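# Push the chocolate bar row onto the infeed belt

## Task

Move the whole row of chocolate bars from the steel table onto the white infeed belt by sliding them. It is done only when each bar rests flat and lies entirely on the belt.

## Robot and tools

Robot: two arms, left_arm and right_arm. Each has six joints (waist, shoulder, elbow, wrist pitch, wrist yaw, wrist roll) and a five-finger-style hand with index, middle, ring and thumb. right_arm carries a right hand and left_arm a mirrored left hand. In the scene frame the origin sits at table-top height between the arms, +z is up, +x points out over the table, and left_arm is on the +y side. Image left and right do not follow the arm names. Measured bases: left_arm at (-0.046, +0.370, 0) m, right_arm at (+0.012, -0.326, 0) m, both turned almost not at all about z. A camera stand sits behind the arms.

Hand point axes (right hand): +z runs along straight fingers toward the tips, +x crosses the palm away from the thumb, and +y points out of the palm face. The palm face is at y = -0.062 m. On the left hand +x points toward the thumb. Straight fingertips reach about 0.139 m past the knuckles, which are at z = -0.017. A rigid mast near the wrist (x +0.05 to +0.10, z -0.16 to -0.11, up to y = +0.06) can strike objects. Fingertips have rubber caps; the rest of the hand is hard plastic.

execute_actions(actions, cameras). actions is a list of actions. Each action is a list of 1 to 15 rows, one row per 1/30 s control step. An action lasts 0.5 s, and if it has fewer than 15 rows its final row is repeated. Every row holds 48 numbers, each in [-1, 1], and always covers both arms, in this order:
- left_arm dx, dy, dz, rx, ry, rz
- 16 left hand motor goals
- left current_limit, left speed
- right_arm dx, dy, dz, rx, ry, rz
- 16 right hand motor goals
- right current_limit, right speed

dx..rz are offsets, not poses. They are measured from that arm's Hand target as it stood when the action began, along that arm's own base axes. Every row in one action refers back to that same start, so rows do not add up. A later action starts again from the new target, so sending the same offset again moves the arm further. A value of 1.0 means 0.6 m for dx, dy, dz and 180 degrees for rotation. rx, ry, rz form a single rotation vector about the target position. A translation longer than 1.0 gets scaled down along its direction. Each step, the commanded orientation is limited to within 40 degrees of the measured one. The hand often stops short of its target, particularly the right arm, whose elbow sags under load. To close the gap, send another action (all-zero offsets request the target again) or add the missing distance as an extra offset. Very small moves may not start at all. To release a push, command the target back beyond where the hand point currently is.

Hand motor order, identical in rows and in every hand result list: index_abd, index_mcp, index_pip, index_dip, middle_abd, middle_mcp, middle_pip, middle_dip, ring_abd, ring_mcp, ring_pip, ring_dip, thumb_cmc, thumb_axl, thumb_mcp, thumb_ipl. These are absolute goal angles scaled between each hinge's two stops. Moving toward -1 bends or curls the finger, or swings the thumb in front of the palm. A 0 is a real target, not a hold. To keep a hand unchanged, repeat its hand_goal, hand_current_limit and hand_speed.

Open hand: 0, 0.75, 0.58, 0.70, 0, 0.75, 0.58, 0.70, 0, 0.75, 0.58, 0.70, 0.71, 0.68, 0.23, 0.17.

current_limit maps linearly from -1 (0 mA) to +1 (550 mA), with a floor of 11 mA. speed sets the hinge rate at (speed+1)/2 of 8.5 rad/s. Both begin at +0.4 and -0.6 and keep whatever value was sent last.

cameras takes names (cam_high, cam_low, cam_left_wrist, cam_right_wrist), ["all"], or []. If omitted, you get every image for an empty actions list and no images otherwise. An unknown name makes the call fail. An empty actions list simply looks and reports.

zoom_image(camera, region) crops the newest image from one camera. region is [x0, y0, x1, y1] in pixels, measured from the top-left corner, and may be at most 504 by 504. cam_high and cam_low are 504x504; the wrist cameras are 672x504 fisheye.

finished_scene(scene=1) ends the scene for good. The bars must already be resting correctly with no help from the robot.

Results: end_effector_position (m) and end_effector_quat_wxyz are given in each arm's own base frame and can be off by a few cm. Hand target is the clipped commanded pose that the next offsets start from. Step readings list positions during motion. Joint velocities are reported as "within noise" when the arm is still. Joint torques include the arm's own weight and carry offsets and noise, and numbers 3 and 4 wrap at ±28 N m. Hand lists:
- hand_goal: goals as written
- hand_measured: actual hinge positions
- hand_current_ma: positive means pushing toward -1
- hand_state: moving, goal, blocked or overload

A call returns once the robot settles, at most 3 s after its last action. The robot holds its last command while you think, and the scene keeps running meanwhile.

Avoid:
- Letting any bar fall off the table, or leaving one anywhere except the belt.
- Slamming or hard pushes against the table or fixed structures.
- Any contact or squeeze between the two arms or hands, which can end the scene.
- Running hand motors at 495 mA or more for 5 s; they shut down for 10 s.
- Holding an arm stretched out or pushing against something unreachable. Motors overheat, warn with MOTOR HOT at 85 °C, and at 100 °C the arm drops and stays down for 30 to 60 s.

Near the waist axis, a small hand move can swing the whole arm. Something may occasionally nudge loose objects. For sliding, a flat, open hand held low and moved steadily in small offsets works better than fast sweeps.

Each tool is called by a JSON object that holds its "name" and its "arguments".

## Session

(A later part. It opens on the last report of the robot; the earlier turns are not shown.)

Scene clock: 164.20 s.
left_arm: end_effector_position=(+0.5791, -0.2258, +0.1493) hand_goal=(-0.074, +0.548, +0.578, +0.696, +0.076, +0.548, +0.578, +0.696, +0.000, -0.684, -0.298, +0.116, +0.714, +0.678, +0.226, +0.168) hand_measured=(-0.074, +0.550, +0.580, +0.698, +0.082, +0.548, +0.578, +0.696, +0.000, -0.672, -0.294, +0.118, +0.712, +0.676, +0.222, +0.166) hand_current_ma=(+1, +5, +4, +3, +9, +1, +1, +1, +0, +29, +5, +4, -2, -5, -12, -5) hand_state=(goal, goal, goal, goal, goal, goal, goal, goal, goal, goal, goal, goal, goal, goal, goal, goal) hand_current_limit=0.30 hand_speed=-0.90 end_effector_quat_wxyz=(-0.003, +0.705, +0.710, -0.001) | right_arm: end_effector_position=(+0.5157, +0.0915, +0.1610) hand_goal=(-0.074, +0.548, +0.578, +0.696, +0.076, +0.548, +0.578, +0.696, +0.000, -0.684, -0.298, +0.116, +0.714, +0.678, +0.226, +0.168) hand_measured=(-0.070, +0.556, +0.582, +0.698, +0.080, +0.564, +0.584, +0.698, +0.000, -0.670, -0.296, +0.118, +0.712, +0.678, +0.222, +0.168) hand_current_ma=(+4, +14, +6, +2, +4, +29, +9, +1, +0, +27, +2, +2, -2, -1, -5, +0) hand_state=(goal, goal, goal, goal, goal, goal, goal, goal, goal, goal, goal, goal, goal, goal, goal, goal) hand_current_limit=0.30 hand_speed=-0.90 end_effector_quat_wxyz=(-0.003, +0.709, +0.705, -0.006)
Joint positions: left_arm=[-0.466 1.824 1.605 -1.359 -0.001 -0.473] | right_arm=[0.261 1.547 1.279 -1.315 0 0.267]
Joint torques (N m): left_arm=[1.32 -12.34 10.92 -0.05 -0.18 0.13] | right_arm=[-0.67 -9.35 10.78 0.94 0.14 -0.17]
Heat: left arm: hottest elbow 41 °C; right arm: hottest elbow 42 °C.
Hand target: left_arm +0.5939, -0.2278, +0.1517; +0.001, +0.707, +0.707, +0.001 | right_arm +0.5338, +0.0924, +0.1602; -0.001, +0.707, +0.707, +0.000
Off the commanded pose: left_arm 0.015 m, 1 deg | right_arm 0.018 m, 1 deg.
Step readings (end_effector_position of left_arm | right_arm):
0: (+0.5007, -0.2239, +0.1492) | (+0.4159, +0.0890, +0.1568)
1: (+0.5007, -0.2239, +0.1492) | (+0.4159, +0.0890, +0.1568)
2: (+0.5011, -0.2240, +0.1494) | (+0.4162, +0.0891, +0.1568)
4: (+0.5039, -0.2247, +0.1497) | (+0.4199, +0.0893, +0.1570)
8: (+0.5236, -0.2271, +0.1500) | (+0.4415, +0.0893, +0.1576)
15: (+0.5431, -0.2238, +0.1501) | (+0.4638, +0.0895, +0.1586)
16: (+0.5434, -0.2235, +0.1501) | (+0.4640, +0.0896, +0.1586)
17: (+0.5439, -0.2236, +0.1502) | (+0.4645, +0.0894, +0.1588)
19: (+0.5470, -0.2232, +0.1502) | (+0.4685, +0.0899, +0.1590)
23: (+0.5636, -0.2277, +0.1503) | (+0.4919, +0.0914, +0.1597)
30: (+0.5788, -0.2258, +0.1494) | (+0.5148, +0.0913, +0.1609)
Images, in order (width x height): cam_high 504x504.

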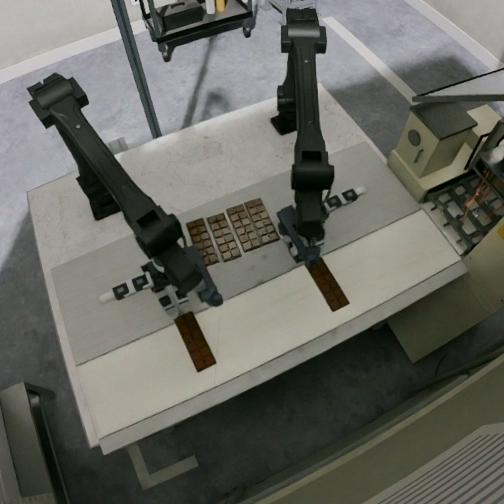

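{"name": "execute_actions", "arguments": {"actions": [[[0.01,0,0,0,0,0,-0.075,0.548,0.577,0.696,0.075,0.548,0.577,0.696,0,-0.685,-0.299,0.116,0.714,0.678,0.226,0.168,0.3,-0.9,0.014,0,0,0,0,0,-0.075,0.548,0.577,0.696,0.075,0.548,0.577,0.696,0,-0.685,-0.299,0.116,0.714,0.678,0.226,0.168,0.3,-0.9],[0.02,0,0,0,0,0,-0.075,0.548,0.577,0.696,0.075,0.548,0.577,0.696,0,-0.685,-0.299,0.116,0.714,0.678,0.226,0.168,0.3,-0.9,0.026,0,0,0,0,0,-0.075,0.548,0.577,0.696,0.075,0.548,0.577,0.696,0,-0.685,-0.299,0.116,0.714,0.678,0.226,0.168,0.3,-0.9],[0.028,0,0,0,0,0,-0.075,0.548,0.577,0.696,0.075,0.548,0.577,0.696,0,-0.685,-0.299,0.116,0.714,0.678,0.226,0.168,0.3,-0.9,0.038,0,0,0,0,0,-0.075,0.548,0.577,0.696,0.075,0.548,0.577,0.696,0,-0.685,-0.299,0.116,0.714,0.678,0.226,0.168,0.3,-0.9],[0.035,0,0,0,0,0,-0.075,0.548,0.577,0.696,0.075,0.548,0.577,0.696,0,-0.685,-0.299,0.116,0.714,0.678,0.226,0.168,0.3,-0.9,0.05,0,0,0,0,0,-0.075,0.548,0.577,0.696,0.075,0.548,0.577,0.696,0,-0.685,-0.299,0.116,0.714,0.678,0.226,0.168,0.3,-0.9]]], "cameras": ["cam_high"]}}

{"name": "zoom_image", "arguments": {"camera": "cam_high", "region": [140, 280, 240, 380]}}

{"name": "zoom_image", "arguments": {"camera": "cam_high", "region": [270, 220, 370, 320]}}

Scene clock: 167.23 s.
left_arm: end_effector_position=(+0.6003, -0.2266, +0.1498) hand_goal=(-0.074, +0.548, +0.578, +0.696, +0.076, +0.548, +0.578, +0.696, +0.000, -0.684, -0.298, +0.116, +0.714, +0.678, +0.226, +0.168) hand_measured=(-0.074, +0.550, +0.580, +0.698, +0.080, +0.550, +0.578, +0.696, +0.000, -0.672, -0.294, +0.118, +0.712, +0.676, +0.222, +0.166) hand_current_ma=(+1, +4, +4, +3, +5, +5, +1, +1, +0, +29, +5, +4, -2, -5, -12, -5) hand_state=(goal, goal, goal, goal, goal, goal, goal, goal, goal, goal, goal, goal, goal, goal, goal, goal) hand_current_limit=0.30 hand_speed=-0.90 end_effector_quat_wxyz=(-0.003, +0.705, +0.709, -0.001) | right_arm: end_effector_position=(+0.5493, +0.0935, +0.1616) hand_goal=(-0.074, +0.548, +0.578, +0.696, +0.076, +0.548, +0.578, +0.696, +0.000, -0.684, -0.298, +0.116, +0.714, +0.678, +0.226, +0.168) hand_measured=(-0.070, +0.548, +0.578, +0.696, +0.080, +0.554, +0.580, +0.696, +0.000, -0.670, -0.296, +0.118, +0.712, +0.678, +0.222, +0.168) hand_current_ma=(+3, +1, +0, +0, +4, +7, +2, +0, +0, +27, +2, +2, -2, -1, -5, +0) hand_state=(goal, goal, goal, goal, goal, goal, goal, goal, goal, goal, goal, goal, goal, goal, goal, goal) hand_current_limit=0.30 hand_speed=-0.90 end_effector_quat_wxyz=(+0.000, +0.708, +0.706, +0.000)
Joint positions: left_arm=[-0.451 1.874 1.679 -1.383 -0.001 -0.457] | right_arm=[0.247 1.623 1.369 -1.317 0 0.25]
Joint torques (N m): left_arm=[1.55 -13.39 10.85 -0.1 -0.18 0.14] | right_arm=[-0.5 -10.81 10.92 0.42 0.12 -0.16]
Heat: left arm: hottest elbow 42 °C; right arm: hottest elbow 42 °C.
Hand target: left_arm +0.6150, -0.2279, +0.1518; +0.001, +0.707, +0.707, +0.001 | right_arm +0.5638, +0.0925, +0.1603; -0.001, +0.707, +0.707, +0.000
Off the commanded pose: left_arm 0.015 m, 1 deg | right_arm 0.015 m, 0 deg.
Step readings (end_effector_position of left_arm | right_arm):
0: (+0.5790, -0.2258, +0.1493) | (+0.5158, +0.0916, +0.1612)
1: (+0.5790, -0.2258, +0.1493) | (+0.5158, +0.0916, +0.1612)
2: (+0.5793, -0.2257, +0.1495) | (+0.5163, +0.0915, +0.1611)
4: (+0.5816, -0.2262, +0.1495) | (+0.5198, +0.0919, +0.1615)
8: (+0.5926, -0.2284, +0.1496) | (+0.5376, +0.0935, +0.1611)
15: (+0.6001, -0.2264, +0.1496) | (+0.5493, +0.0934, +0.1616)
Images, in order (width x height): cam_high 504x504.

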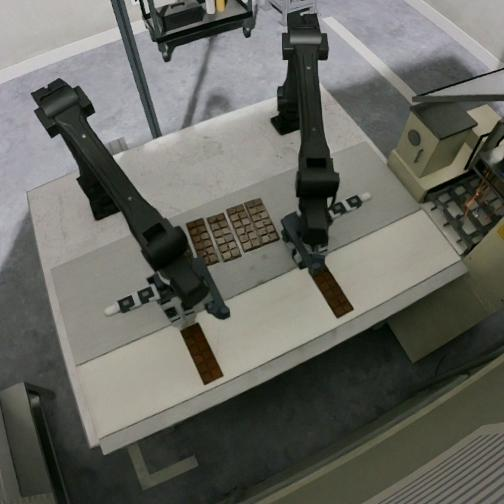

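Scaled by 5.040 from the camera's 504x504 image, which has a finer 720x720 frame.

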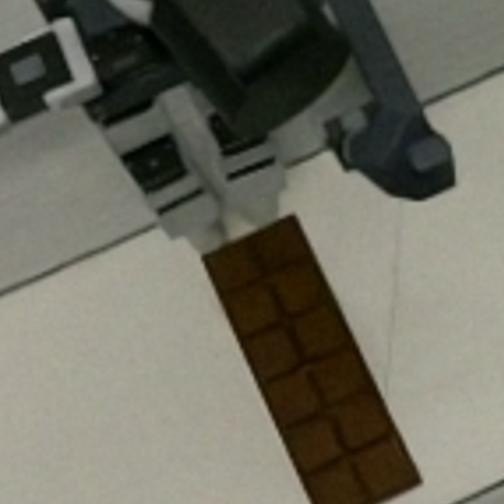

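Scaled by 5.040 from the camera's 504x504 image, which has a finer 720x720 frame.

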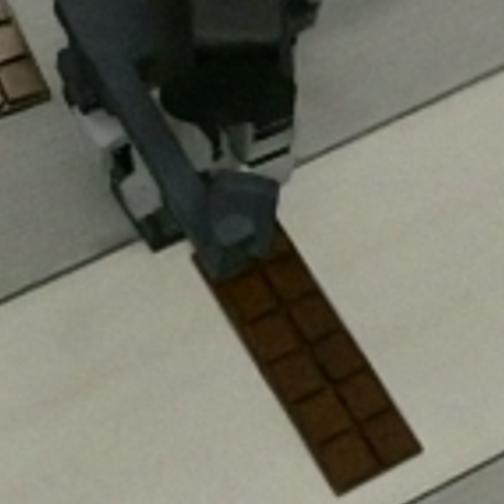

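{"name": "execute_actions", "arguments": {"actions": [[[-0.02,0,0.01,0,0,0,-0.09,0.548,0.577,0.696,0.09,0.548,0.577,0.696,0,-0.685,-0.299,0.116,0.714,0.678,0.226,0.168,0.3,-0.9,-0.02,0,0.01,0,0,0,-0.09,0.548,0.577,0.696,0.09,0.548,0.577,0.696,0,-0.685,-0.299,0.116,0.714,0.678,0.226,0.168,0.3,-0.9],[-0.033,0,0.03,0,0,0,-0.09,0.548,0.577,0.696,0.09,0.548,0.577,0.696,0,-0.685,-0.299,0.116,0.714,0.678,0.226,0.168,0.3,-0.9,-0.033,0,0.03,0,0,0,-0.09,0.548,0.577,0.696,0.09,0.548,0.577,0.696,0,-0.685,-0.299,0.116,0.714,0.678,0.226,0.168,0.3,-0.9],[-0.04,0,0.06,0,0,0,-0.09,0.548,0.577,0.696,0.09,0.548,0.577,0.696,0,-0.685,-0.299,0.116,0.714,0.678,0.226,0.168,0.3,-0.9,-0.04,0,0.06,0,0,0,-0.09,0.548,0.577,0.696,0.09,0.548,0.577,0.696,0,-0.685,-0.299,0.116,0.714,0.678,0.226,0.168,0.3,-0.9],[-0.04,0,0.1,0,0,0,-0.09,0.548,0.577,0.696,0.09,0.548,0.577,0.696,0,-0.685,-0.299,0.116,0.714,0.678,0.226,0.168,0.3,-0.9,-0.04,0,0.1,0,0,0,-0.09,0.548,0.577,0.696,0.09,0.548,0.577,0.696,0,-0.685,-0.299,0.116,0.714,0.678,0.226,0.168,0.3,-0.9]],[[-0.05,-0.01,0,0,0,0,-0.09,0.548,0.577,0.696,0.09,0.548,0.577,0.696,0,-0.685,-0.299,0.116,0.714,0.678,0.226,0.168,0.3,-0.9,-0.04,0.01,0,0,0,0,-0.09,0.548,0.577,0.696,0.09,0.548,0.577,0.696,0,-0.685,-0.299,0.116,0.714,0.678,0.226,0.168,0.3,-0.9],[-0.1,-0.02,0,0,0,0,-0.09,0.548,0.577,0.696,0.09,0.548,0.577,0.696,0,-0.685,-0.299,0.116,0.714,0.678,0.226,0.168,0.3,-0.9,-0.08,0.02,0,0,0,0,-0.09,0.548,0.577,0.696,0.09,0.548,0.577,0.696,0,-0.685,-0.299,0.116,0.714,0.678,0.226,0.168,0.3,-0.9],[-0.1686,-0.037,-0.0067,0,0,0,-0.09,0.548,0.577,0.696,0.09,0.548,0.577,0.696,0,-0.685,-0.299,0.116,0.714,0.678,0.226,0.168,0.3,-0.9,-0.1354,0.0314,-0.0083,0,0,0,-0.09,0.548,0.577,0.696,0.09,0.548,0.577,0.696,0,-0.685,-0.299,0.116,0.714,0.678,0.226,0.168,0.3,-0.9]],[[-0.05,-0.01,0,0,0,0,-0.09,0.548,0.577,0.696,0.09,0.548,0.577,0.696,0,-0.685,-0.299,0.116,0.714,0.678,0.226,0.168,0.3,-0.9,-0.04,0.01,0,0,0,0,-0.09,0.548,0.577,0.696,0.09,0.548,0.577,0.696,0,-0.685,-0.299,0.116,0.714,0.678,0.226,0.168,0.3,-0.9],[-0.1,-0.02,0,0,0,0,-0.09,0.548,0.577,0.696,0.09,0.548,0.577,0.696,0,-0.685,-0.299,0.116,0.714,0.678,0.226,0.168,0.3,-0.9,-0.08,0.02,0,0,0,0,-0.09,0.548,0.577,0.696,0.09,0.548,0.577,0.696,0,-0.685,-0.299,0.116,0.714,0.678,0.226,0.168,0.3,-0.9],[-0.1686,-0.037,-0.0067,0,0,0,-0.09,0.548,0.577,0.696,0.09,0.548,0.577,0.696,0,-0.685,-0.299,0.116,0.714,0.678,0.226,0.168,0.3,-0.9,-0.1354,0.0314,-0.0083,0,0,0,-0.09,0.548,0.577,0.696,0.09,0.548,0.577,0.696,0,-0.685,-0.299,0.116,0.714,0.678,0.226,0.168,0.3,-0.9]],[[-0.05,-0.01,0,0,0,0,-0.09,0.548,0.577,0.696,0.09,0.548,0.577,0.696,0,-0.685,-0.299,0.116,0.714,0.678,0.226,0.168,0.3,-0.9,-0.04,0.01,0,0,0,0,-0.09,0.548,0.577,0.696,0.09,0.548,0.577,0.696,0,-0.685,-0.299,0.116,0.714,0.678,0.226,0.168,0.3,-0.9],[-0.1,-0.02,0,0,0,0,-0.09,0.548,0.577,0.696,0.09,0.548,0.577,0.696,0,-0.685,-0.299,0.116,0.714,0.678,0.226,0.168,0.3,-0.9,-0.08,0.02,0,0,0,0,-0.09,0.548,0.577,0.696,0.09,0.548,0.577,0.696,0,-0.685,-0.299,0.116,0.714,0.678,0.226,0.168,0.3,-0.9],[-0.1686,-0.037,-0.0067,0,0,0,-0.09,0.548,0.577,0.696,0.09,0.548,0.577,0.696,0,-0.685,-0.299,0.116,0.714,0.678,0.226,0.168,0.3,-0.9,-0.1354,0.0314,-0.0083,0,0,0,-0.09,0.548,0.577,0.696,0.09,0.548,0.577,0.696,0,-0.685,-0.299,0.116,0.714,0.678,0.226,0.168,0.3,-0.9]]], "cameras": ["cam_high"]}}

{"name": "zoom_image", "arguments": {"camera": "cam_high", "region": [130, 170, 310, 350]}}

Scene clock: 177.53 s.
left_arm: end_effector_position=(+0.2859, -0.2945, +0.1950) hand_goal=(-0.090, +0.548, +0.578, +0.696, +0.090, +0.548, +0.578, +0.696, +0.000, -0.684, -0.298, +0.116, +0.714, +0.678, +0.226, +0.168) hand_measured=(-0.088, +0.548, +0.580, +0.698, +0.088, +0.548, +0.578, +0.696, +0.000, -0.672, -0.294, +0.118, +0.712, +0.676, +0.222, +0.166) hand_current_ma=(+3, +1, +2, +3, -3, +1, +1, +1, +0, +29, +5, +4, -1, -5, -12, -5) hand_state=(goal, goal, goal, goal, goal, goal, goal, goal, goal, goal, goal, goal, goal, goal, goal, goal) hand_current_limit=0.30 hand_speed=-0.90 end_effector_quat_wxyz=(-0.011, +0.714, +0.700, +0.001) | right_arm: end_effector_position=(+0.2995, +0.1489, +0.2035) hand_goal=(-0.090, +0.548, +0.578, +0.696, +0.090, +0.548, +0.578, +0.696, +0.000, -0.684, -0.298, +0.116, +0.714, +0.678, +0.226, +0.168) hand_measured=(-0.088, +0.548, +0.578, +0.696, +0.088, +0.548, +0.576, +0.694, +0.000, -0.670, -0.296, +0.118, +0.714, +0.678, +0.222, +0.168) hand_current_ma=(+2, +1, +0, +0, -2, +1, -1, -2, +0, +27, +2, +2, -1, -1, -5, +0) hand_state=(goal, goal, goal, goal, goal, goal, goal, goal, goal, goal, goal, goal, goal, goal, goal, goal) hand_current_limit=0.30 hand_speed=-0.90 end_effector_quat_wxyz=(-0.002, +0.706, +0.708, +0.003)
Joint positions: left_arm=[-1.003 1.347 1.158 -1.403 0.002 -0.983] | right_arm=[0.673 1.053 0.943 -1.455 -0.005 0.669]
Joint torques (N m): left_arm=[0.85 -8.7 7.72 0.53 -0.27 -0.19] | right_arm=[0.73 -4.95 8.38 0.18 0.34 0.09]
Motor temperatures (°C): left_arm=[31 35 43 30 33 32] | right_arm=[34 35 42 30 32 31]
Heat: left arm: hottest elbow 43 °C; right arm: hottest elbow 42 °C.
Hand target: left_arm +0.2875, -0.2944, +0.1995; +0.000, +0.707, +0.707, +0.001 | right_arm +0.2961, +0.1490, +0.2054; -0.001, +0.707, +0.707, +0.000
Off the commanded pose: left_arm 0.005 m, 2 deg | right_arm 0.004 m, 0 deg.
Step readings (end_effector_position of left_arm | right_arm):
0: (+0.6002, -0.2266, +0.1498) | (+0.5493, +0.0935, +0.1616)
1: (+0.6002, -0.2266, +0.1498) | (+0.5493, +0.0935, +0.1616)
2: (+0.6002, -0.2266, +0.1498) | (+0.5491, +0.0934, +0.1615)
4: (+0.5984, -0.2256, +0.1492) | (+0.5468, +0.0930, +0.1608)
8: (+0.5851, -0.2192, +0.1491) | (+0.5318, +0.0893, +0.1625)
15: (+0.5816, -0.2175, +0.1760) | (+0.5261, +0.0879, +0.1866)
16: (+0.5819, -0.2177, +0.1796) | (+0.5266, +0.0880, +0.1898)
17: (+0.5811, -0.2189, +0.1830) | (+0.5263, +0.0881, +0.1919)
19: (+0.5729, -0.2196, +0.1866) | (+0.5198, +0.0910, +0.1948)
23: (+0.5249, -0.2269, +0.1877) | (+0.4835, +0.0974, +0.1977)
30: (+0.4865, -0.2589, +0.2050) | (+0.4600, +0.1128, +0.2148)
31: (+0.4863, -0.2588, +0.2058) | (+0.4596, +0.1123, +0.2150)
32: (+0.4855, -0.2577, +0.2051) | (+0.4583, +0.1118, +0.2138)
34: (+0.4754, -0.2532, +0.1991) | (+0.4472, +0.1114, +0.2070)
38: (+0.4257, -0.2524, +0.1842) | (+0.4029, +0.1185, +0.1928)
45: (+0.3857, -0.2786, +0.1974) | (+0.3797, +0.1313, +0.2076)
46: (+0.3859, -0.2782, +0.1992) | (+0.3795, +0.1306, +0.2085)
47: (+0.3853, -0.2771, +0.1997) | (+0.3784, +0.1307, +0.2084)
49: (+0.3761, -0.2739, +0.1970) | (+0.3686, +0.1310, +0.2045)
53: (+0.3263, -0.2804, +0.1870) | (+0.3267, +0.1417, +0.1940)
60: (+0.2857, -0.2991, +0.1940) | (+0.3010, +0.1510, +0.2032)
Images, in order (width x height): cam_high 504x504.

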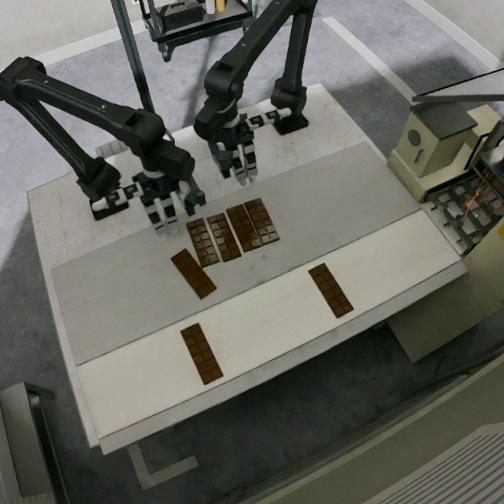

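Scaled by 2.800 from the camera's 504x504 image, which has a finer 720x720 frame.

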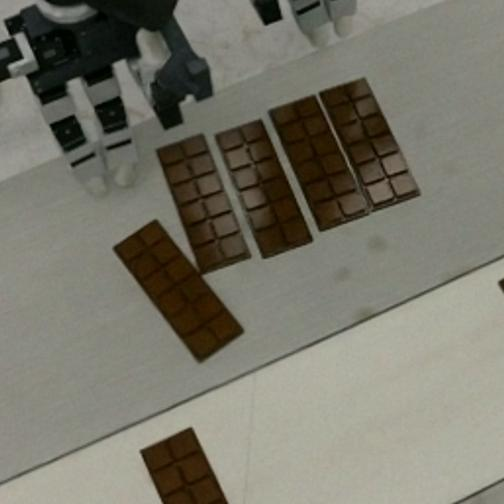

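{"name": "execute_actions", "arguments": {"actions": [[[0.003,-0.005,-0.02,0,0,0,-0.09,0.548,0.577,0.696,0.09,0.548,0.577,0.696,0,-0.685,-0.299,0.116,0.714,0.678,0.226,0.168,0.3,-0.9,0,0,-0.02,0,0,0,-0.09,0.548,0.577,0.696,0.09,0.548,0.577,0.696,0,-0.685,-0.299,0.116,0.714,0.678,0.226,0.168,0.3,-0.9],[0.005,-0.01,-0.05,0,0,0,-0.09,0.548,0.577,0.696,0.09,0.548,0.577,0.696,0,-0.685,-0.299,0.116,0.714,0.678,0.226,0.168,0.3,-0.9,0,0,-0.045,0,0,0,-0.09,0.548,0.577,0.696,0.09,0.548,0.577,0.696,0,-0.685,-0.299,0.116,0.714,0.678,0.226,0.168,0.3,-0.9],[0.005,-0.01,-0.0817,0,0,0,-0.09,0.548,0.577,0.696,0.09,0.548,0.577,0.696,0,-0.685,-0.299,0.116,0.714,0.678,0.226,0.168,0.3,-0.9,0,0,-0.0773,0,0,0,-0.09,0.548,0.577,0.696,0.09,0.548,0.577,0.696,0,-0.685,-0.299,0.116,0.714,0.678,0.226,0.168,0.3,-0.9]],[[0,0,0,0,0,0,-0.09,0.548,0.577,0.696,0.09,0.548,0.577,0.696,0,-0.685,-0.299,0.116,0.714,0.678,0.226,0.168,0.3,-0.9,0,0,0,0,0,0,-0.09,0.548,0.577,0.696,0.09,0.548,0.577,0.696,0,-0.685,-0.299,0.116,0.714,0.678,0.226,0.168,0.3,-0.9]]], "cameras": ["cam_high"]}}

{"name": "zoom_image", "arguments": {"camera": "cam_high", "region": [130, 200, 230, 300]}}

{"name": "zoom_image", "arguments": {"camera": "cam_high", "region": [210, 150, 310, 250]}}

Scene clock: 181.03 s.
left_arm: end_effector_position=(+0.2887, -0.2983, +0.1509) hand_goal=(-0.090, +0.548, +0.578, +0.696, +0.090, +0.548, +0.578, +0.696, +0.000, -0.684, -0.298, +0.116, +0.714, +0.678, +0.226, +0.168) hand_measured=(-0.088, +0.548, +0.580, +0.698, +0.088, +0.548, +0.578, +0.696, +0.000, -0.672, -0.294, +0.118, +0.712, +0.676, +0.222, +0.166) hand_current_ma=(+3, +1, +2, +3, -3, +1, +1, +1, +0, +29, +5, +4, -1, -5, -12, -5) hand_state=(goal, goal, goal, goal, goal, goal, goal, goal, goal, goal, goal, goal, goal, goal, goal, goal) hand_current_limit=0.30 hand_speed=-0.90 end_effector_quat_wxyz=(-0.004, +0.712, +0.702, +0.000) | right_arm: end_effector_position=(+0.2936, +0.1443, +0.1569) hand_goal=(-0.090, +0.548, +0.578, +0.696, +0.090, +0.548, +0.578, +0.696, +0.000, -0.684, -0.298, +0.116, +0.714, +0.678, +0.226, +0.168) hand_measured=(-0.088, +0.548, +0.578, +0.696, +0.088, +0.548, +0.576, +0.694, +0.000, -0.670, -0.296, +0.118, +0.714, +0.678, +0.222, +0.168) hand_current_ma=(+2, +1, +0, +0, -2, +1, -1, -2, +0, +27, +2, +2, -1, -1, -5, +0) hand_state=(goal, goal, goal, goal, goal, goal, goal, goal, goal, goal, goal, goal, goal, goal, goal, goal) hand_current_limit=0.30 hand_speed=-0.90 end_effector_quat_wxyz=(-0.003, +0.707, +0.708, -0.008)
Joint positions: left_arm=[-1.003 1.381 1.072 -1.269 0.001 -0.988] | right_arm=[0.674 1.071 0.833 -1.349 -0.004 0.672]
Joint torques (N m): left_arm=[0.67 -7.88 7.72 0.55 -0.3 -0.2] | right_arm=[0.85 -4.37 8.31 0.99 0.33 0.09]
Heat: left arm: hottest elbow 42 °C; right arm: hottest elbow 42 °C.
Hand target: left_arm +0.2906, -0.3005, +0.1507; +0.001, +0.707, +0.707, +0.001 | right_arm +0.2960, +0.1490, +0.1589; -0.001, +0.707, +0.707, +0.000
Off the commanded pose: left_arm 0.003 m, 1 deg | right_arm 0.006 m, 1 deg.
Step readings (end_effector_position of left_arm | right_arm):
0: (+0.2859, -0.2944, +0.1950) | (+0.2995, +0.1488, +0.2035)
1: (+0.2859, -0.2945, +0.1950) | (+0.2995, +0.1488, +0.2035)
2: (+0.2862, -0.2949, +0.1946) | (+0.2991, +0.1485, +0.2029)
4: (+0.2878, -0.2972, +0.1900) | (+0.2984, +0.1479, +0.1975)
8: (+0.2874, -0.2966, +0.1691) | (+0.2928, +0.1436, +0.1706)
15: (+0.2880, -0.2974, +0.1508) | (+0.2926, +0.1435, +0.1567)
16: (+0.2883, -0.2978, +0.1508) | (+0.2930, +0.1439, +0.1568)
17: (+0.2885, -0.2980, +0.1509) | (+0.2932, +0.1440, +0.1568)
19: (+0.2887, -0.2982, +0.1509) | (+0.2935, +0.1442, +0.1569)
23: (+0.2888, -0.2984, +0.1509) | (+0.2936, +0.1443, +0.1569)
30: (+0.2888, -0.2984, +0.1509) | (+0.2936, +0.1443, +0.1569)
Images, in order (width x height): cam_high 504x504.

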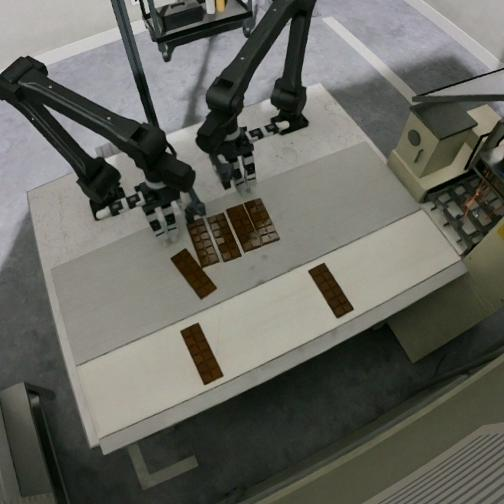

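Scaled by 5.040 from the camera's 504x504 image, which has a finer 720x720 frame.

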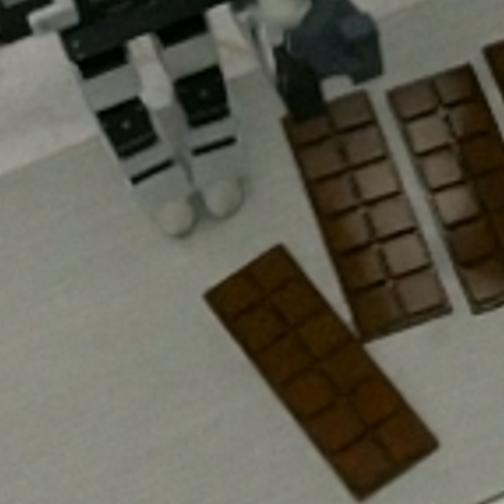

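Scaled by 5.040 from the camera's 504x504 image, which has a finer 720x720 frame.

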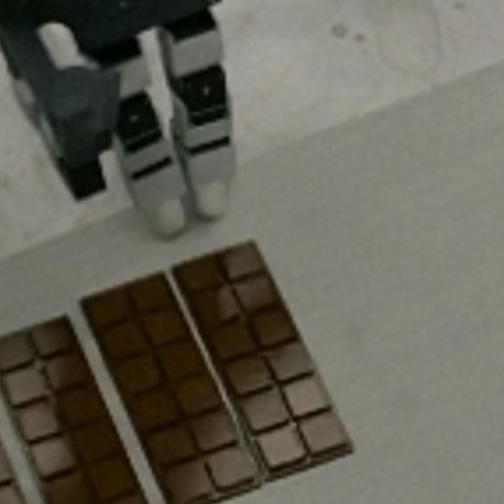

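{"name": "execute_actions", "arguments": {"actions": [[[0.01,0,0,0,0,0,-0.09,0.548,0.577,0.696,0.09,0.548,0.577,0.696,0,-0.685,-0.299,0.116,0.714,0.678,0.226,0.168,0.3,-0.9,0.01,0.003,0,0,0,0,-0.09,0.548,0.577,0.696,0.09,0.548,0.577,0.696,0,-0.685,-0.299,0.116,0.714,0.678,0.226,0.168,0.3,-0.9],[0.02,0,0,0,0,0,-0.09,0.548,0.577,0.696,0.09,0.548,0.577,0.696,0,-0.685,-0.299,0.116,0.714,0.678,0.226,0.168,0.3,-0.9,0.02,0.006,0,0,0,0,-0.09,0.548,0.577,0.696,0.09,0.548,0.577,0.696,0,-0.685,-0.299,0.116,0.714,0.678,0.226,0.168,0.3,-0.9],[0.03,0,0,0,0,0,-0.09,0.548,0.577,0.696,0.09,0.548,0.577,0.696,0,-0.685,-0.299,0.116,0.714,0.678,0.226,0.168,0.3,-0.9,0.03,0.006,0,0,0,0,-0.09,0.548,0.577,0.696,0.09,0.548,0.577,0.696,0,-0.685,-0.299,0.116,0.714,0.678,0.226,0.168,0.3,-0.9],[0.04,0,0,0,0,0,-0.09,0.548,0.577,0.696,0.09,0.548,0.577,0.696,0,-0.685,-0.299,0.116,0.714,0.678,0.226,0.168,0.3,-0.9,0.04,0.006,0,0,0,0,-0.09,0.548,0.577,0.696,0.09,0.548,0.577,0.696,0,-0.685,-0.299,0.116,0.714,0.678,0.226,0.168,0.3,-0.9],[0.05,0,0,0,0,0,-0.09,0.548,0.577,0.696,0.09,0.548,0.577,0.696,0,-0.685,-0.299,0.116,0.714,0.678,0.226,0.168,0.3,-0.9,0.05,0.006,0,0,0,0,-0.09,0.548,0.577,0.696,0.09,0.548,0.577,0.696,0,-0.685,-0.299,0.116,0.714,0.678,0.226,0.168,0.3,-0.9]],[[0.01,0,0,0,0,0,-0.09,0.548,0.577,0.696,0.09,0.548,0.577,0.696,0,-0.685,-0.299,0.116,0.714,0.678,0.226,0.168,0.3,-0.9,0.01,0,0,0,0,0,-0.09,0.548,0.577,0.696,0.09,0.548,0.577,0.696,0,-0.685,-0.299,0.116,0.714,0.678,0.226,0.168,0.3,-0.9],[0.02,0,0,0,0,0,-0.09,0.548,0.577,0.696,0.09,0.548,0.577,0.696,0,-0.685,-0.299,0.116,0.714,0.678,0.226,0.168,0.3,-0.9,0.02,0,0,0,0,0,-0.09,0.548,0.577,0.696,0.09,0.548,0.577,0.696,0,-0.685,-0.299,0.116,0.714,0.678,0.226,0.168,0.3,-0.9],[0.03,0,0,0,0,0,-0.09,0.548,0.577,0.696,0.09,0.548,0.577,0.696,0,-0.685,-0.299,0.116,0.714,0.678,0.226,0.168,0.3,-0.9,0.03,0,0,0,0,0,-0.09,0.548,0.577,0.696,0.09,0.548,0.577,0.696,0,-0.685,-0.299,0.116,0.714,0.678,0.226,0.168,0.3,-0.9],[0.04,0,0,0,0,0,-0.09,0.548,0.577,0.696,0.09,0.548,0.577,0.696,0,-0.685,-0.299,0.116,0.714,0.678,0.226,0.168,0.3,-0.9,0.04,0,0,0,0,0,-0.09,0.548,0.577,0.696,0.09,0.548,0.577,0.696,0,-0.685,-0.299,0.116,0.714,0.678,0.226,0.168,0.3,-0.9],[0.05,0,0,0,0,0,-0.09,0.548,0.577,0.696,0.09,0.548,0.577,0.696,0,-0.685,-0.299,0.116,0.714,0.678,0.226,0.168,0.3,-0.9,0.05,0,0,0,0,0,-0.09,0.548,0.577,0.696,0.09,0.548,0.577,0.696,0,-0.685,-0.299,0.116,0.714,0.678,0.226,0.168,0.3,-0.9]]], "cameras": ["cam_high"]}}

{"name": "zoom_image", "arguments": {"camera": "cam_high", "region": [130, 200, 230, 300]}}

{"name": "zoom_image", "arguments": {"camera": "cam_high", "region": [210, 160, 310, 260]}}

Scene clock: 184.80 s.
left_arm: end_effector_position=(+0.3290, -0.2892, +0.1467) hand_goal=(-0.090, +0.548, +0.578, +0.696, +0.090, +0.548, +0.578, +0.696, +0.000, -0.684, -0.298, +0.116, +0.714, +0.678, +0.226, +0.168) hand_measured=(-0.080, +0.558, +0.582, +0.698, +0.106, +0.616, +0.626, +0.722, +0.000, -0.672, -0.294, +0.118, +0.714, +0.676, +0.222, +0.166) hand_current_ma=(+19, +21, +8, +3, +31, +255, +151, +71, +0, +29, +5, +4, -1, -5, -12, -5) hand_state=(goal, goal, goal, goal, goal, blocked, blocked, blocked, goal, goal, goal, goal, goal, goal, goal, goal) hand_current_limit=0.30 hand_speed=-0.90 end_effector_quat_wxyz=(-0.013, +0.705, +0.709, -0.003) | right_arm: end_effector_position=(+0.3316, +0.1470, +0.1543) hand_goal=(-0.090, +0.548, +0.578, +0.696, +0.090, +0.548, +0.578, +0.696, +0.000, -0.684, -0.298, +0.116, +0.714, +0.678, +0.226, +0.168) hand_measured=(-0.086, +0.550, +0.578, +0.696, +0.108, +0.656, +0.658, +0.740, +0.000, -0.670, -0.296, +0.118, +0.714, +0.678, +0.222, +0.168) hand_current_ma=(+3, +2, +0, +0, +28, +358, +244, +109, +0, +27, +2, +2, -1, -1, -5, +0) hand_state=(goal, goal, goal, goal, goal, blocked, blocked, blocked, goal, goal, goal, goal, goal, goal, goal, goal) hand_current_limit=0.30 hand_speed=-0.90 end_effector_quat_wxyz=(-0.011, +0.705, +0.709, -0.018)
Joint positions: left_arm=[-0.902 1.44 1.123 -1.28 0.01 -0.907] | right_arm=[0.595 1.182 0.912 -1.341 -0.015 0.59]
Joint torques (N m): left_arm=[2.2 -6.65 10.55 0.79 -0.68 0.2] | right_arm=[-1.14 -3.49 10.33 1.87 0.84 -0.15]
Heat: left arm: hottest elbow 42 °C; right arm: hottest elbow 42 °C.
Hand target: left_arm +0.3504, -0.3005, +0.1506; +0.000, +0.707, +0.707, +0.001 | right_arm +0.3560, +0.1527, +0.1591; -0.001, +0.707, +0.708, +0.000
Off the commanded pose: left_arm 0.025 m, 2 deg | right_arm 0.025 m, 2 deg.
Step readings (end_effector_position of left_arm | right_arm):
0: (+0.2887, -0.2983, +0.1509) | (+0.2936, +0.1443, +0.1569)
1: (+0.2887, -0.2983, +0.1509) | (+0.2936, +0.1443, +0.1569)
2: (+0.2887, -0.2983, +0.1509) | (+0.2937, +0.1444, +0.1569)
4: (+0.2891, -0.2980, +0.1508) | (+0.2943, +0.1448, +0.1558)
8: (+0.2967, -0.2918, +0.1461) | (+0.3001, +0.1459, +0.1529)
15: (+0.3080, -0.2884, +0.1452) | (+0.3075, +0.1458, +0.1538)
16: (+0.3080, -0.2885, +0.1452) | (+0.3077, +0.1459, +0.1539)
17: (+0.3083, -0.2885, +0.1451) | (+0.3079, +0.1459, +0.1538)
19: (+0.3098, -0.2887, +0.1451) | (+0.3100, +0.1458, +0.1540)
23: (+0.3196, -0.2888, +0.1463) | (+0.3215, +0.1452, +0.1544)
30: (+0.3289, -0.2886, +0.1468) | (+0.3315, +0.1464, +0.1543)
Images, in order (width x height): cam_high 504x504.

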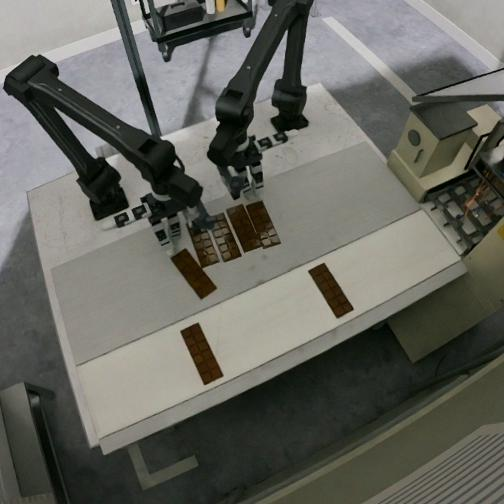

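Scaled by 5.040 from the camera's 504x504 image, which has a finer 720x720 frame.

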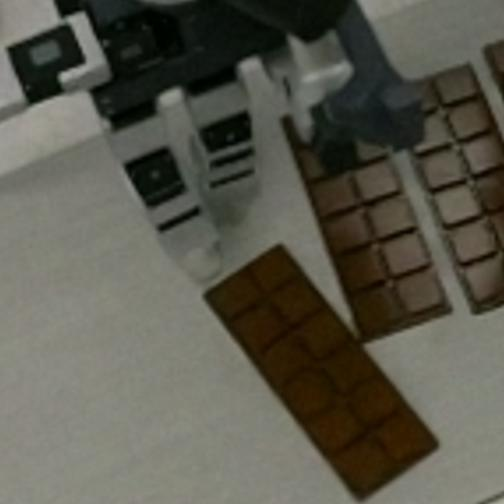

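Scaled by 5.040 from the camera's 504x504 image, which has a finer 720x720 frame.

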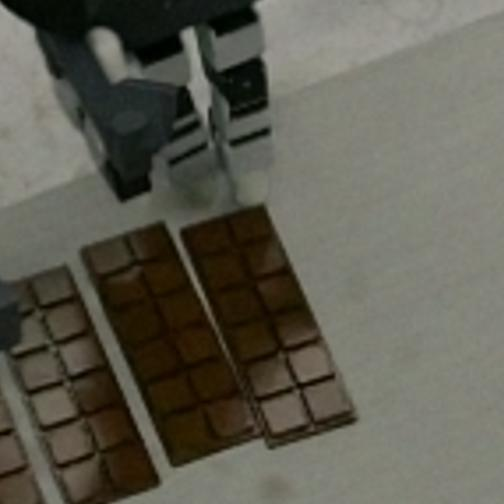

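{"name": "execute_actions", "arguments": {"actions": [[[-0.005,0,0.012,0,0,0,-0.08,0.556,0.58,0.697,0.104,0.614,0.622,0.72,0,-0.685,-0.299,0.116,0.714,0.678,0.226,0.168,0.3,-0.9,-0.005,0,0.012,0,0,0,-0.08,0.55,0.577,0.696,0.106,0.652,0.654,0.738,0,-0.685,-0.299,0.116,0.714,0.678,0.226,0.168,0.3,-0.9],[-0.02,0,0.03,-0.01,0,0,-0.08,0.556,0.58,0.697,0.104,0.614,0.622,0.72,0,-0.685,-0.299,0.116,0.714,0.678,0.226,0.168,0.3,-0.9,-0.02,0,0.03,0.01,0,0,-0.08,0.55,0.577,0.696,0.106,0.652,0.654,0.738,0,-0.685,-0.299,0.116,0.714,0.678,0.226,0.168,0.3,-0.9],[-0.04,0,0.03,-0.0194,0,0,-0.08,0.55,0.577,0.696,0.1,0.6,0.61,0.71,0,-0.685,-0.299,0.116,0.714,0.678,0.226,0.168,0.3,-0.9,-0.04,0,0.03,0.0194,0,0,-0.08,0.55,0.577,0.696,0.1,0.62,0.63,0.72,0,-0.685,-0.299,0.116,0.714,0.678,0.226,0.168,0.3,-0.9],[-0.05,0,0.03,-0.0194,0,0,-0.09,0.548,0.577,0.696,0.09,0.57,0.59,0.7,0,-0.685,-0.299,0.116,0.714,0.678,0.226,0.168,0.3,-0.9,-0.05,0,0.03,0.0194,0,0,-0.09,0.548,0.577,0.696,0.09,0.58,0.6,0.71,0,-0.685,-0.299,0.116,0.714,0.678,0.226,0.168,0.3,-0.9],[-0.05,0,0.03,-0.0194,0,0,-0.09,0.548,0.577,0.696,0.09,0.548,0.577,0.696,0,-0.685,-0.299,0.116,0.714,0.678,0.226,0.168,0.3,-0.9,-0.05,0,0.03,0.0194,0,0,-0.09,0.548,0.577,0.696,0.09,0.548,0.577,0.696,0,-0.685,-0.299,0.116,0.714,0.678,0.226,0.168,0.3,-0.9]],[[0,0.0,-0.02,0,0,0,-0.09,0.548,0.577,0.696,0.09,0.548,0.577,0.696,0,-0.685,-0.299,0.116,0.714,0.678,0.226,0.168,0.3,-0.9,0,0.0,-0.02,0,0,0,-0.09,0.548,0.577,0.696,0.09,0.548,0.577,0.696,0,-0.685,-0.299,0.116,0.714,0.678,0.226,0.168,0.3,-0.9]]], "cameras": ["cam_high"]}}

{"name": "zoom_image", "arguments": {"camera": "cam_high", "region": [130, 200, 230, 300]}}

{"name": "zoom_image", "arguments": {"camera": "cam_high", "region": [210, 160, 310, 260]}}

Scene clock: 188.17 s.
left_arm: end_effector_position=(+0.3218, -0.2966, +0.1561) hand_goal=(-0.090, +0.548, +0.578, +0.696, +0.090, +0.548, +0.578, +0.696, +0.000, -0.684, -0.298, +0.116, +0.714, +0.678, +0.226, +0.168) hand_measured=(-0.086, +0.552, +0.582, +0.698, +0.092, +0.552, +0.582, +0.698, +0.000, -0.672, -0.294, +0.118, +0.714, +0.676, +0.222, +0.166) hand_current_ma=(+5, +7, +6, +3, +4, +9, +6, +5, +0, +29, +5, +4, -1, -5, -12, -5) hand_state=(goal, goal, goal, goal, goal, goal, goal, goal, goal, goal, goal, goal, goal, goal, goal, goal) hand_current_limit=0.30 hand_speed=-0.90 end_effector_quat_wxyz=(+0.016, +0.709, +0.704, -0.020) | right_arm: end_effector_position=(+0.3241, +0.1494, +0.1645) hand_goal=(-0.090, +0.548, +0.578, +0.696, +0.090, +0.548, +0.578, +0.696, +0.000, -0.684, -0.298, +0.116, +0.714, +0.678, +0.226, +0.168) hand_measured=(-0.086, +0.546, +0.576, +0.696, +0.092, +0.552, +0.582, +0.700, +0.000, -0.670, -0.296, +0.118, +0.714, +0.678, +0.222, +0.168) hand_current_ma=(+3, -1, -2, +0, +2, +5, +4, +3, +0, +27, +2, +2, -1, -1, -5, +0) hand_state=(goal, goal, goal, goal, goal, goal, goal, goal, goal, goal, goal, goal, goal, goal, goal, goal) hand_current_limit=0.30 hand_speed=-0.90 end_effector_quat_wxyz=(-0.023, +0.705, +0.709, +0.015)
Joint positions: left_arm=[-0.916 1.394 1.101 -1.241 0.035 -0.909] | right_arm=[0.595 1.117 0.888 -1.32 -0.05 0.59]
Joint torques (N m): left_arm=[0.21 -8.59 7.6 0.7 -0.13 -0.18] | right_arm=[0.73 -5.19 8.08 1.07 0.08 0.08]
Heat: left arm: hottest elbow 42 °C; right arm: hottest elbow 42 °C.
Hand target: left_arm +0.3205, -0.3004, +0.1566; +0.022, +0.707, +0.707, -0.021 | right_arm +0.3261, +0.1528, +0.1649; -0.022, +0.706, +0.707, +0.021
Off the commanded pose: left_arm 0.004 m, 1 deg | right_arm 0.004 m, 1 deg.
Step readings (end_effector_position of left_arm | right_arm):
0: (+0.3290, -0.2892, +0.1467) | (+0.3316, +0.1471, +0.1543)
1: (+0.3290, -0.2892, +0.1467) | (+0.3316, +0.1471, +0.1543)
2: (+0.3291, -0.2894, +0.1470) | (+0.3317, +0.1472, +0.1544)
4: (+0.3287, -0.2899, +0.1470) | (+0.3311, +0.1482, +0.1546)
8: (+0.3263, -0.2930, +0.1504) | (+0.3286, +0.1508, +0.1611)
15: (+0.3229, -0.2962, +0.1641) | (+0.3267, +0.1510, +0.1741)
16: (+0.3228, -0.2963, +0.1646) | (+0.3267, +0.1510, +0.1741)
17: (+0.3228, -0.2966, +0.1643) | (+0.3264, +0.1509, +0.1736)
19: (+0.3229, -0.2977, +0.1622) | (+0.3258, +0.1504, +0.1712)
23: (+0.3216, -0.2963, +0.1571) | (+0.3238, +0.1492, +0.1656)
30: (+0.3217, -0.2965, +0.1561) | (+0.3239, +0.1493, +0.1645)
Images, in order (width x height): cam_high 504x504.

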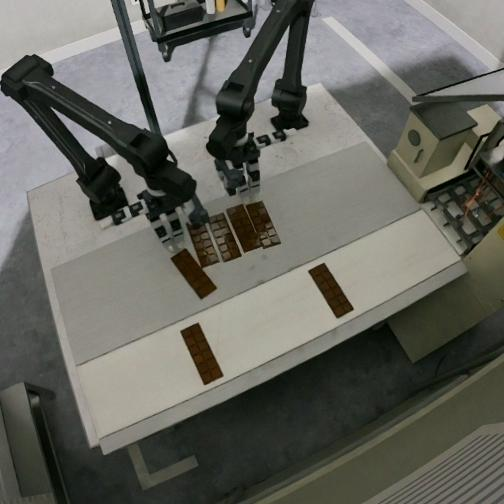

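Scaled by 5.040 from the camera's 504x504 image, which has a finer 720x720 frame.

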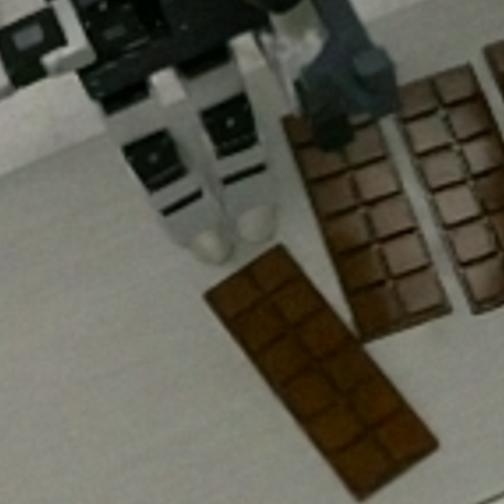

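Scaled by 5.040 from the camera's 504x504 image, which has a finer 720x720 frame.

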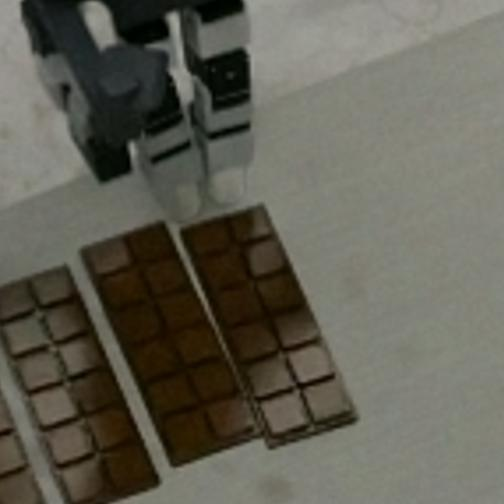

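{"name": "execute_actions", "arguments": {"actions": [[[0,0.004,-0.006,0,0,0,-0.09,0.548,0.577,0.696,0.09,0.548,0.577,0.696,0,-0.685,-0.299,0.116,0.714,0.678,0.226,0.168,0.3,-0.9,-0.005,-0.006,-0.006,0,0,0,-0.09,0.548,0.577,0.696,0.09,0.548,0.577,0.696,0,-0.685,-0.299,0.116,0.714,0.678,0.226,0.168,0.3,-0.9],[0,0.006,-0.011,0,0,0,-0.09,0.548,0.577,0.696,0.09,0.548,0.577,0.696,0,-0.685,-0.299,0.116,0.714,0.678,0.226,0.168,0.3,-0.9,-0.005,-0.01,-0.0115,0,0,0,-0.09,0.548,0.577,0.696,0.09,0.548,0.577,0.696,0,-0.685,-0.299,0.116,0.714,0.678,0.226,0.168,0.3,-0.9]],[[0.012,0,0,0,0,0,-0.09,0.548,0.577,0.696,0.09,0.548,0.577,0.696,0,-0.685,-0.299,0.116,0.714,0.678,0.226,0.168,0.3,-0.9,0.01,0,0,0,0,0,-0.09,0.548,0.577,0.696,0.09,0.548,0.577,0.696,0,-0.685,-0.299,0.116,0.714,0.678,0.226,0.168,0.3,-0.9],[0.025,0,0,0,0,0,-0.09,0.548,0.577,0.696,0.09,0.548,0.577,0.696,0,-0.685,-0.299,0.116,0.714,0.678,0.226,0.168,0.3,-0.9,0.02,0,0,0,0,0,-0.09,0.548,0.577,0.696,0.09,0.548,0.577,0.696,0,-0.685,-0.299,0.116,0.714,0.678,0.226,0.168,0.3,-0.9],[0.038,0,0,0,0,0,-0.09,0.548,0.577,0.696,0.09,0.548,0.577,0.696,0,-0.685,-0.299,0.116,0.714,0.678,0.226,0.168,0.3,-0.9,0.03,0,0,0,0,0,-0.09,0.548,0.577,0.696,0.09,0.548,0.577,0.696,0,-0.685,-0.299,0.116,0.714,0.678,0.226,0.168,0.3,-0.9],[0.05,0,0,0,0,0,-0.09,0.548,0.577,0.696,0.09,0.548,0.577,0.696,0,-0.685,-0.299,0.116,0.714,0.678,0.226,0.168,0.3,-0.9,0.05,0,0,0,0,0,-0.09,0.548,0.577,0.696,0.09,0.548,0.577,0.696,0,-0.685,-0.299,0.116,0.714,0.678,0.226,0.168,0.3,-0.9]]], "cameras": ["cam_high"]}}

{"name": "zoom_image", "arguments": {"camera": "cam_high", "region": [130, 200, 230, 300]}}

{"name": "zoom_image", "arguments": {"camera": "cam_high", "region": [210, 160, 310, 260]}}

Scene clock: 191.10 s.
left_arm: end_effector_position=(+0.3357, -0.2873, +0.1469) hand_goal=(-0.090, +0.548, +0.578, +0.696, +0.090, +0.548, +0.578, +0.696, +0.000, -0.684, -0.298, +0.116, +0.714, +0.678, +0.226, +0.168) hand_measured=(-0.086, +0.552, +0.582, +0.698, +0.092, +0.558, +0.582, +0.698, +0.000, -0.672, -0.294, +0.118, +0.714, +0.676, +0.222, +0.166) hand_current_ma=(+5, +6, +5, +3, +4, +21, +6, +2, +0, +29, +5, +4, -1, -5, -12, -5) hand_state=(goal, goal, goal, goal, goal, goal, goal, goal, goal, goal, goal, goal, goal, goal, goal, goal) hand_current_limit=0.30 hand_speed=-0.90 end_effector_quat_wxyz=(+0.014, +0.705, +0.709, -0.022) | right_arm: end_effector_position=(+0.3329, +0.1414, +0.1544) hand_goal=(-0.090, +0.548, +0.578, +0.696, +0.090, +0.548, +0.578, +0.696, +0.000, -0.684, -0.298, +0.116, +0.714, +0.678, +0.226, +0.168) hand_measured=(-0.108, +0.586, +0.608, +0.714, +0.076, +0.558, +0.584, +0.698, +0.000, -0.670, -0.296, +0.118, +0.714, +0.678, +0.222, +0.168) hand_current_ma=(-29, +100, +67, +32, -19, +18, +7, +3, +0, +27, +2, +2, -1, -1, -5, +0) hand_state=(goal, blocked, blocked, goal, goal, goal, goal, goal, goal, goal, goal, goal, goal, goal, goal, goal) hand_current_limit=0.30 hand_speed=-0.90 end_effector_quat_wxyz=(-0.029, +0.709, +0.705, +0.009)
Joint positions: left_arm=[-0.872 1.41 1.093 -1.223 0.042 -0.878] | right_arm=[0.552 1.145 0.885 -1.306 -0.061 0.558]
Joint torques (N m): left_arm=[1.61 -6.77 10.15 0.59 -0.32 0.13] | right_arm=[-0.97 -3.14 10.26 1.52 0.49 -0.24]
Heat: left arm: hottest elbow 42 °C; right arm: hottest elbow 42 °C.
Hand target: left_arm +0.3505, -0.2969, +0.1500; +0.022, +0.707, +0.706, -0.021 | right_arm +0.3531, +0.1467, +0.1582; -0.022, +0.706, +0.707, +0.022
Off the commanded pose: left_arm 0.018 m, 1 deg | right_arm 0.021 m, 2 deg.
Step readings (end_effector_position of left_arm | right_arm):
0: (+0.3218, -0.2966, +0.1561) | (+0.3241, +0.1494, +0.1645)
1: (+0.3218, -0.2966, +0.1561) | (+0.3241, +0.1494, +0.1645)
2: (+0.3219, -0.2967, +0.1560) | (+0.3240, +0.1493, +0.1642)
4: (+0.3219, -0.2967, +0.1545) | (+0.3237, +0.1491, +0.1623)
8: (+0.3203, -0.2946, +0.1499) | (+0.3201, +0.1467, +0.1555)
15: (+0.3200, -0.2943, +0.1486) | (+0.3192, +0.1461, +0.1539)
16: (+0.3200, -0.2943, +0.1486) | (+0.3192, +0.1461, +0.1539)
17: (+0.3200, -0.2943, +0.1486) | (+0.3194, +0.1460, +0.1539)
19: (+0.3203, -0.2940, +0.1484) | (+0.3200, +0.1452, +0.1537)
23: (+0.3265, -0.2904, +0.1473) | (+0.3256, +0.1417, +0.1534)
30: (+0.3355, -0.2869, +0.1472) | (+0.3326, +0.1412, +0.1542)
Images, in order (width x height): cam_high 504x504.

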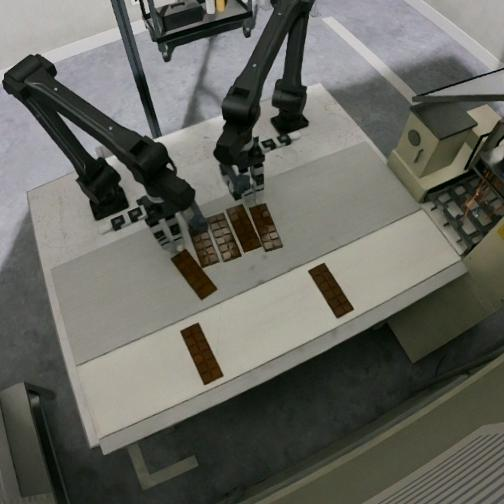

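Scaled by 5.040 from the camera's 504x504 image, which has a finer 720x720 frame.

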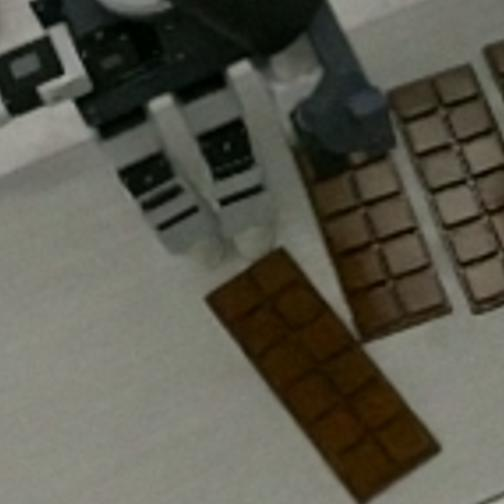

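Scaled by 5.040 from the camera's 504x504 image, which has a finer 720x720 frame.

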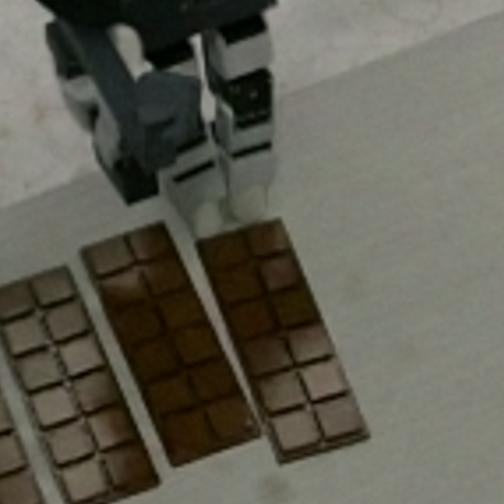

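{"name": "execute_actions", "arguments": {"actions": [[[0.015,-0.004,0,0,0,0,-0.09,0.548,0.577,0.696,0.09,0.548,0.577,0.696,0,-0.685,-0.299,0.116,0.714,0.678,0.226,0.168,0.3,-0.9,0,0,0.004,-0.004,0,0,-0.09,0.548,0.577,0.696,0.09,0.548,0.577,0.696,0,-0.685,-0.299,0.116,0.714,0.678,0.226,0.168,0.3,-0.9],[0.03,-0.004,0.002,0,0,0,-0.09,0.548,0.577,0.696,0.09,0.548,0.577,0.696,0,-0.685,-0.299,0.116,0.714,0.678,0.226,0.168,0.3,-0.9,0.005,0.003,0.007,-0.007,0,0,-0.09,0.548,0.577,0.696,0.09,0.548,0.577,0.696,0,-0.685,-0.299,0.116,0.714,0.678,0.226,0.168,0.3,-0.9],[0.045,-0.004,0.002,0,0,0,-0.09,0.548,0.577,0.696,0.09,0.548,0.577,0.696,0,-0.685,-0.299,0.116,0.714,0.678,0.226,0.168,0.3,-0.9,0.015,0.003,0.007,-0.007,0,0,-0.09,0.548,0.577,0.696,0.09,0.548,0.577,0.696,0,-0.685,-0.299,0.116,0.714,0.678,0.226,0.168,0.3,-0.9],[0.06,-0.004,0.002,0,0,0,-0.09,0.548,0.577,0.696,0.09,0.548,0.577,0.696,0,-0.685,-0.299,0.116,0.714,0.678,0.226,0.168,0.3,-0.9,0.03,0.003,0.007,-0.007,0,0,-0.09,0.548,0.577,0.696,0.09,0.548,0.577,0.696,0,-0.685,-0.299,0.116,0.714,0.678,0.226,0.168,0.3,-0.9],[0.07,-0.004,0.002,0,0,0,-0.09,0.548,0.577,0.696,0.09,0.548,0.577,0.696,0,-0.685,-0.299,0.116,0.714,0.678,0.226,0.168,0.3,-0.9,0.045,0.003,0.007,-0.007,0,0,-0.09,0.548,0.577,0.696,0.09,0.548,0.577,0.696,0,-0.685,-0.299,0.116,0.714,0.678,0.226,0.168,0.3,-0.9]]], "cameras": ["cam_high"]}}

{"name": "zoom_image", "arguments": {"camera": "cam_high", "region": [130, 210, 230, 310]}}

{"name": "zoom_image", "arguments": {"camera": "cam_high", "region": [210, 170, 310, 270]}}

Scene clock: 193.23 s.
left_arm: end_effector_position=(+0.3799, -0.2896, +0.1471) hand_goal=(-0.090, +0.548, +0.578, +0.696, +0.090, +0.548, +0.578, +0.696, +0.000, -0.684, -0.298, +0.116, +0.714, +0.678, +0.226, +0.168) hand_measured=(-0.088, +0.550, +0.580, +0.698, +0.098, +0.550, +0.578, +0.696, +0.000, -0.672, -0.294, +0.118, +0.714, +0.676, +0.222, +0.166) hand_current_ma=(+4, +2, +3, +3, +12, +4, +1, +0, +0, +29, +5, +4, -1, -5, -12, -5) hand_state=(goal, goal, goal, goal, goal, goal, goal, goal, goal, goal, goal, goal, goal, goal, goal, goal) hand_current_limit=0.30 hand_speed=-0.90 end_effector_quat_wxyz=(+0.017, +0.702, +0.711, -0.021) | right_arm: end_effector_position=(+0.3541, +0.1436, +0.1547) hand_goal=(-0.090, +0.548, +0.578, +0.696, +0.090, +0.548, +0.578, +0.696, +0.000, -0.684, -0.298, +0.116, +0.714, +0.678, +0.226, +0.168) hand_measured=(-0.108, +0.650, +0.654, +0.740, +0.078, +0.560, +0.584, +0.698, +0.000, -0.670, -0.296, +0.118, +0.714, +0.678, +0.222, +0.168) hand_current_ma=(-29, +358, +230, +109, -17, +23, +9, +3, +0, +27, +2, +2, -1, -1, -5, +0) hand_state=(goal, blocked, blocked, blocked, goal, goal, goal, goal, goal, goal, goal, goal, goal, goal, goal, goal) hand_current_limit=0.30 hand_speed=-0.90 end_effector_quat_wxyz=(-0.027, +0.710, +0.704, -0.003)
Joint positions: left_arm=[-0.797 1.488 1.175 -1.223 0.042 -0.811] | right_arm=[0.529 1.216 0.943 -1.318 -0.05 0.537]
Joint torques (N m): left_arm=[1.55 -7.82 10.5 0.1 -0.16 0.13] | right_arm=[-1.44 -4.13 10.97 1.54 0.85 -0.32]
Heat: left arm: hottest elbow 42 °C; right arm: hottest elbow 42 °C.
Hand target: left_arm +0.3925, -0.2993, +0.1512; +0.022, +0.707, +0.707, -0.021 | right_arm +0.3801, +0.1484, +0.1623; -0.014, +0.707, +0.707, +0.014
Off the commanded pose: left_arm 0.016 m, 1 deg | right_arm 0.028 m, 2 deg.
Step readings (end_effector_position of left_arm | right_arm):
0: (+0.3357, -0.2873, +0.1469) | (+0.3329, +0.1414, +0.1544)
1: (+0.3358, -0.2874, +0.1471) | (+0.3329, +0.1413, +0.1544)
2: (+0.3361, -0.2878, +0.1472) | (+0.3331, +0.1413, +0.1544)
4: (+0.3394, -0.2894, +0.1475) | (+0.3344, +0.1416, +0.1549)
8: (+0.3593, -0.2914, +0.1474) | (+0.3439, +0.1432, +0.1551)
15: (+0.3795, -0.2891, +0.1477) | (+0.3541, +0.1434, +0.1547)
Images, in order (width x height): cam_high 504x504.

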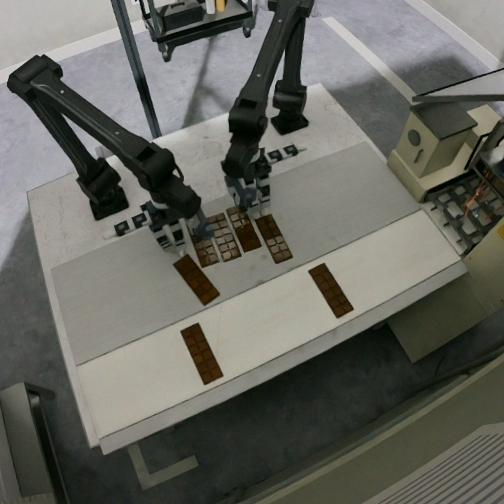

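Scaled by 5.040 from the camera's 504x504 image, which has a finer 720x720 frame.

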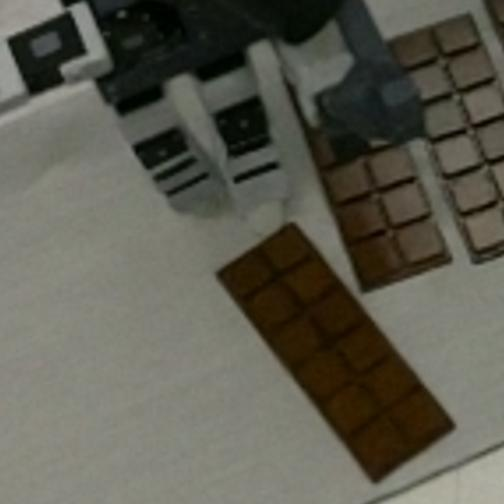

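Scaled by 5.040 from the camera's 504x504 image, which has a finer 720x720 frame.

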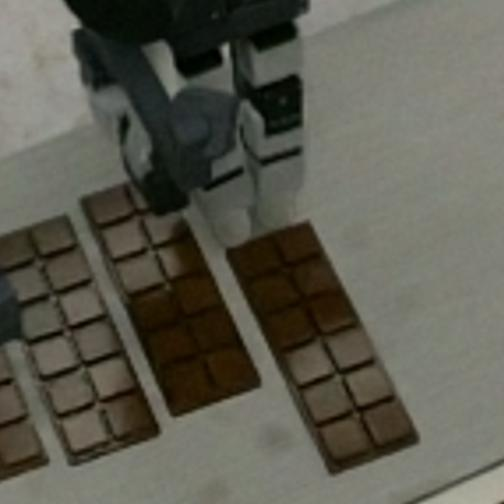

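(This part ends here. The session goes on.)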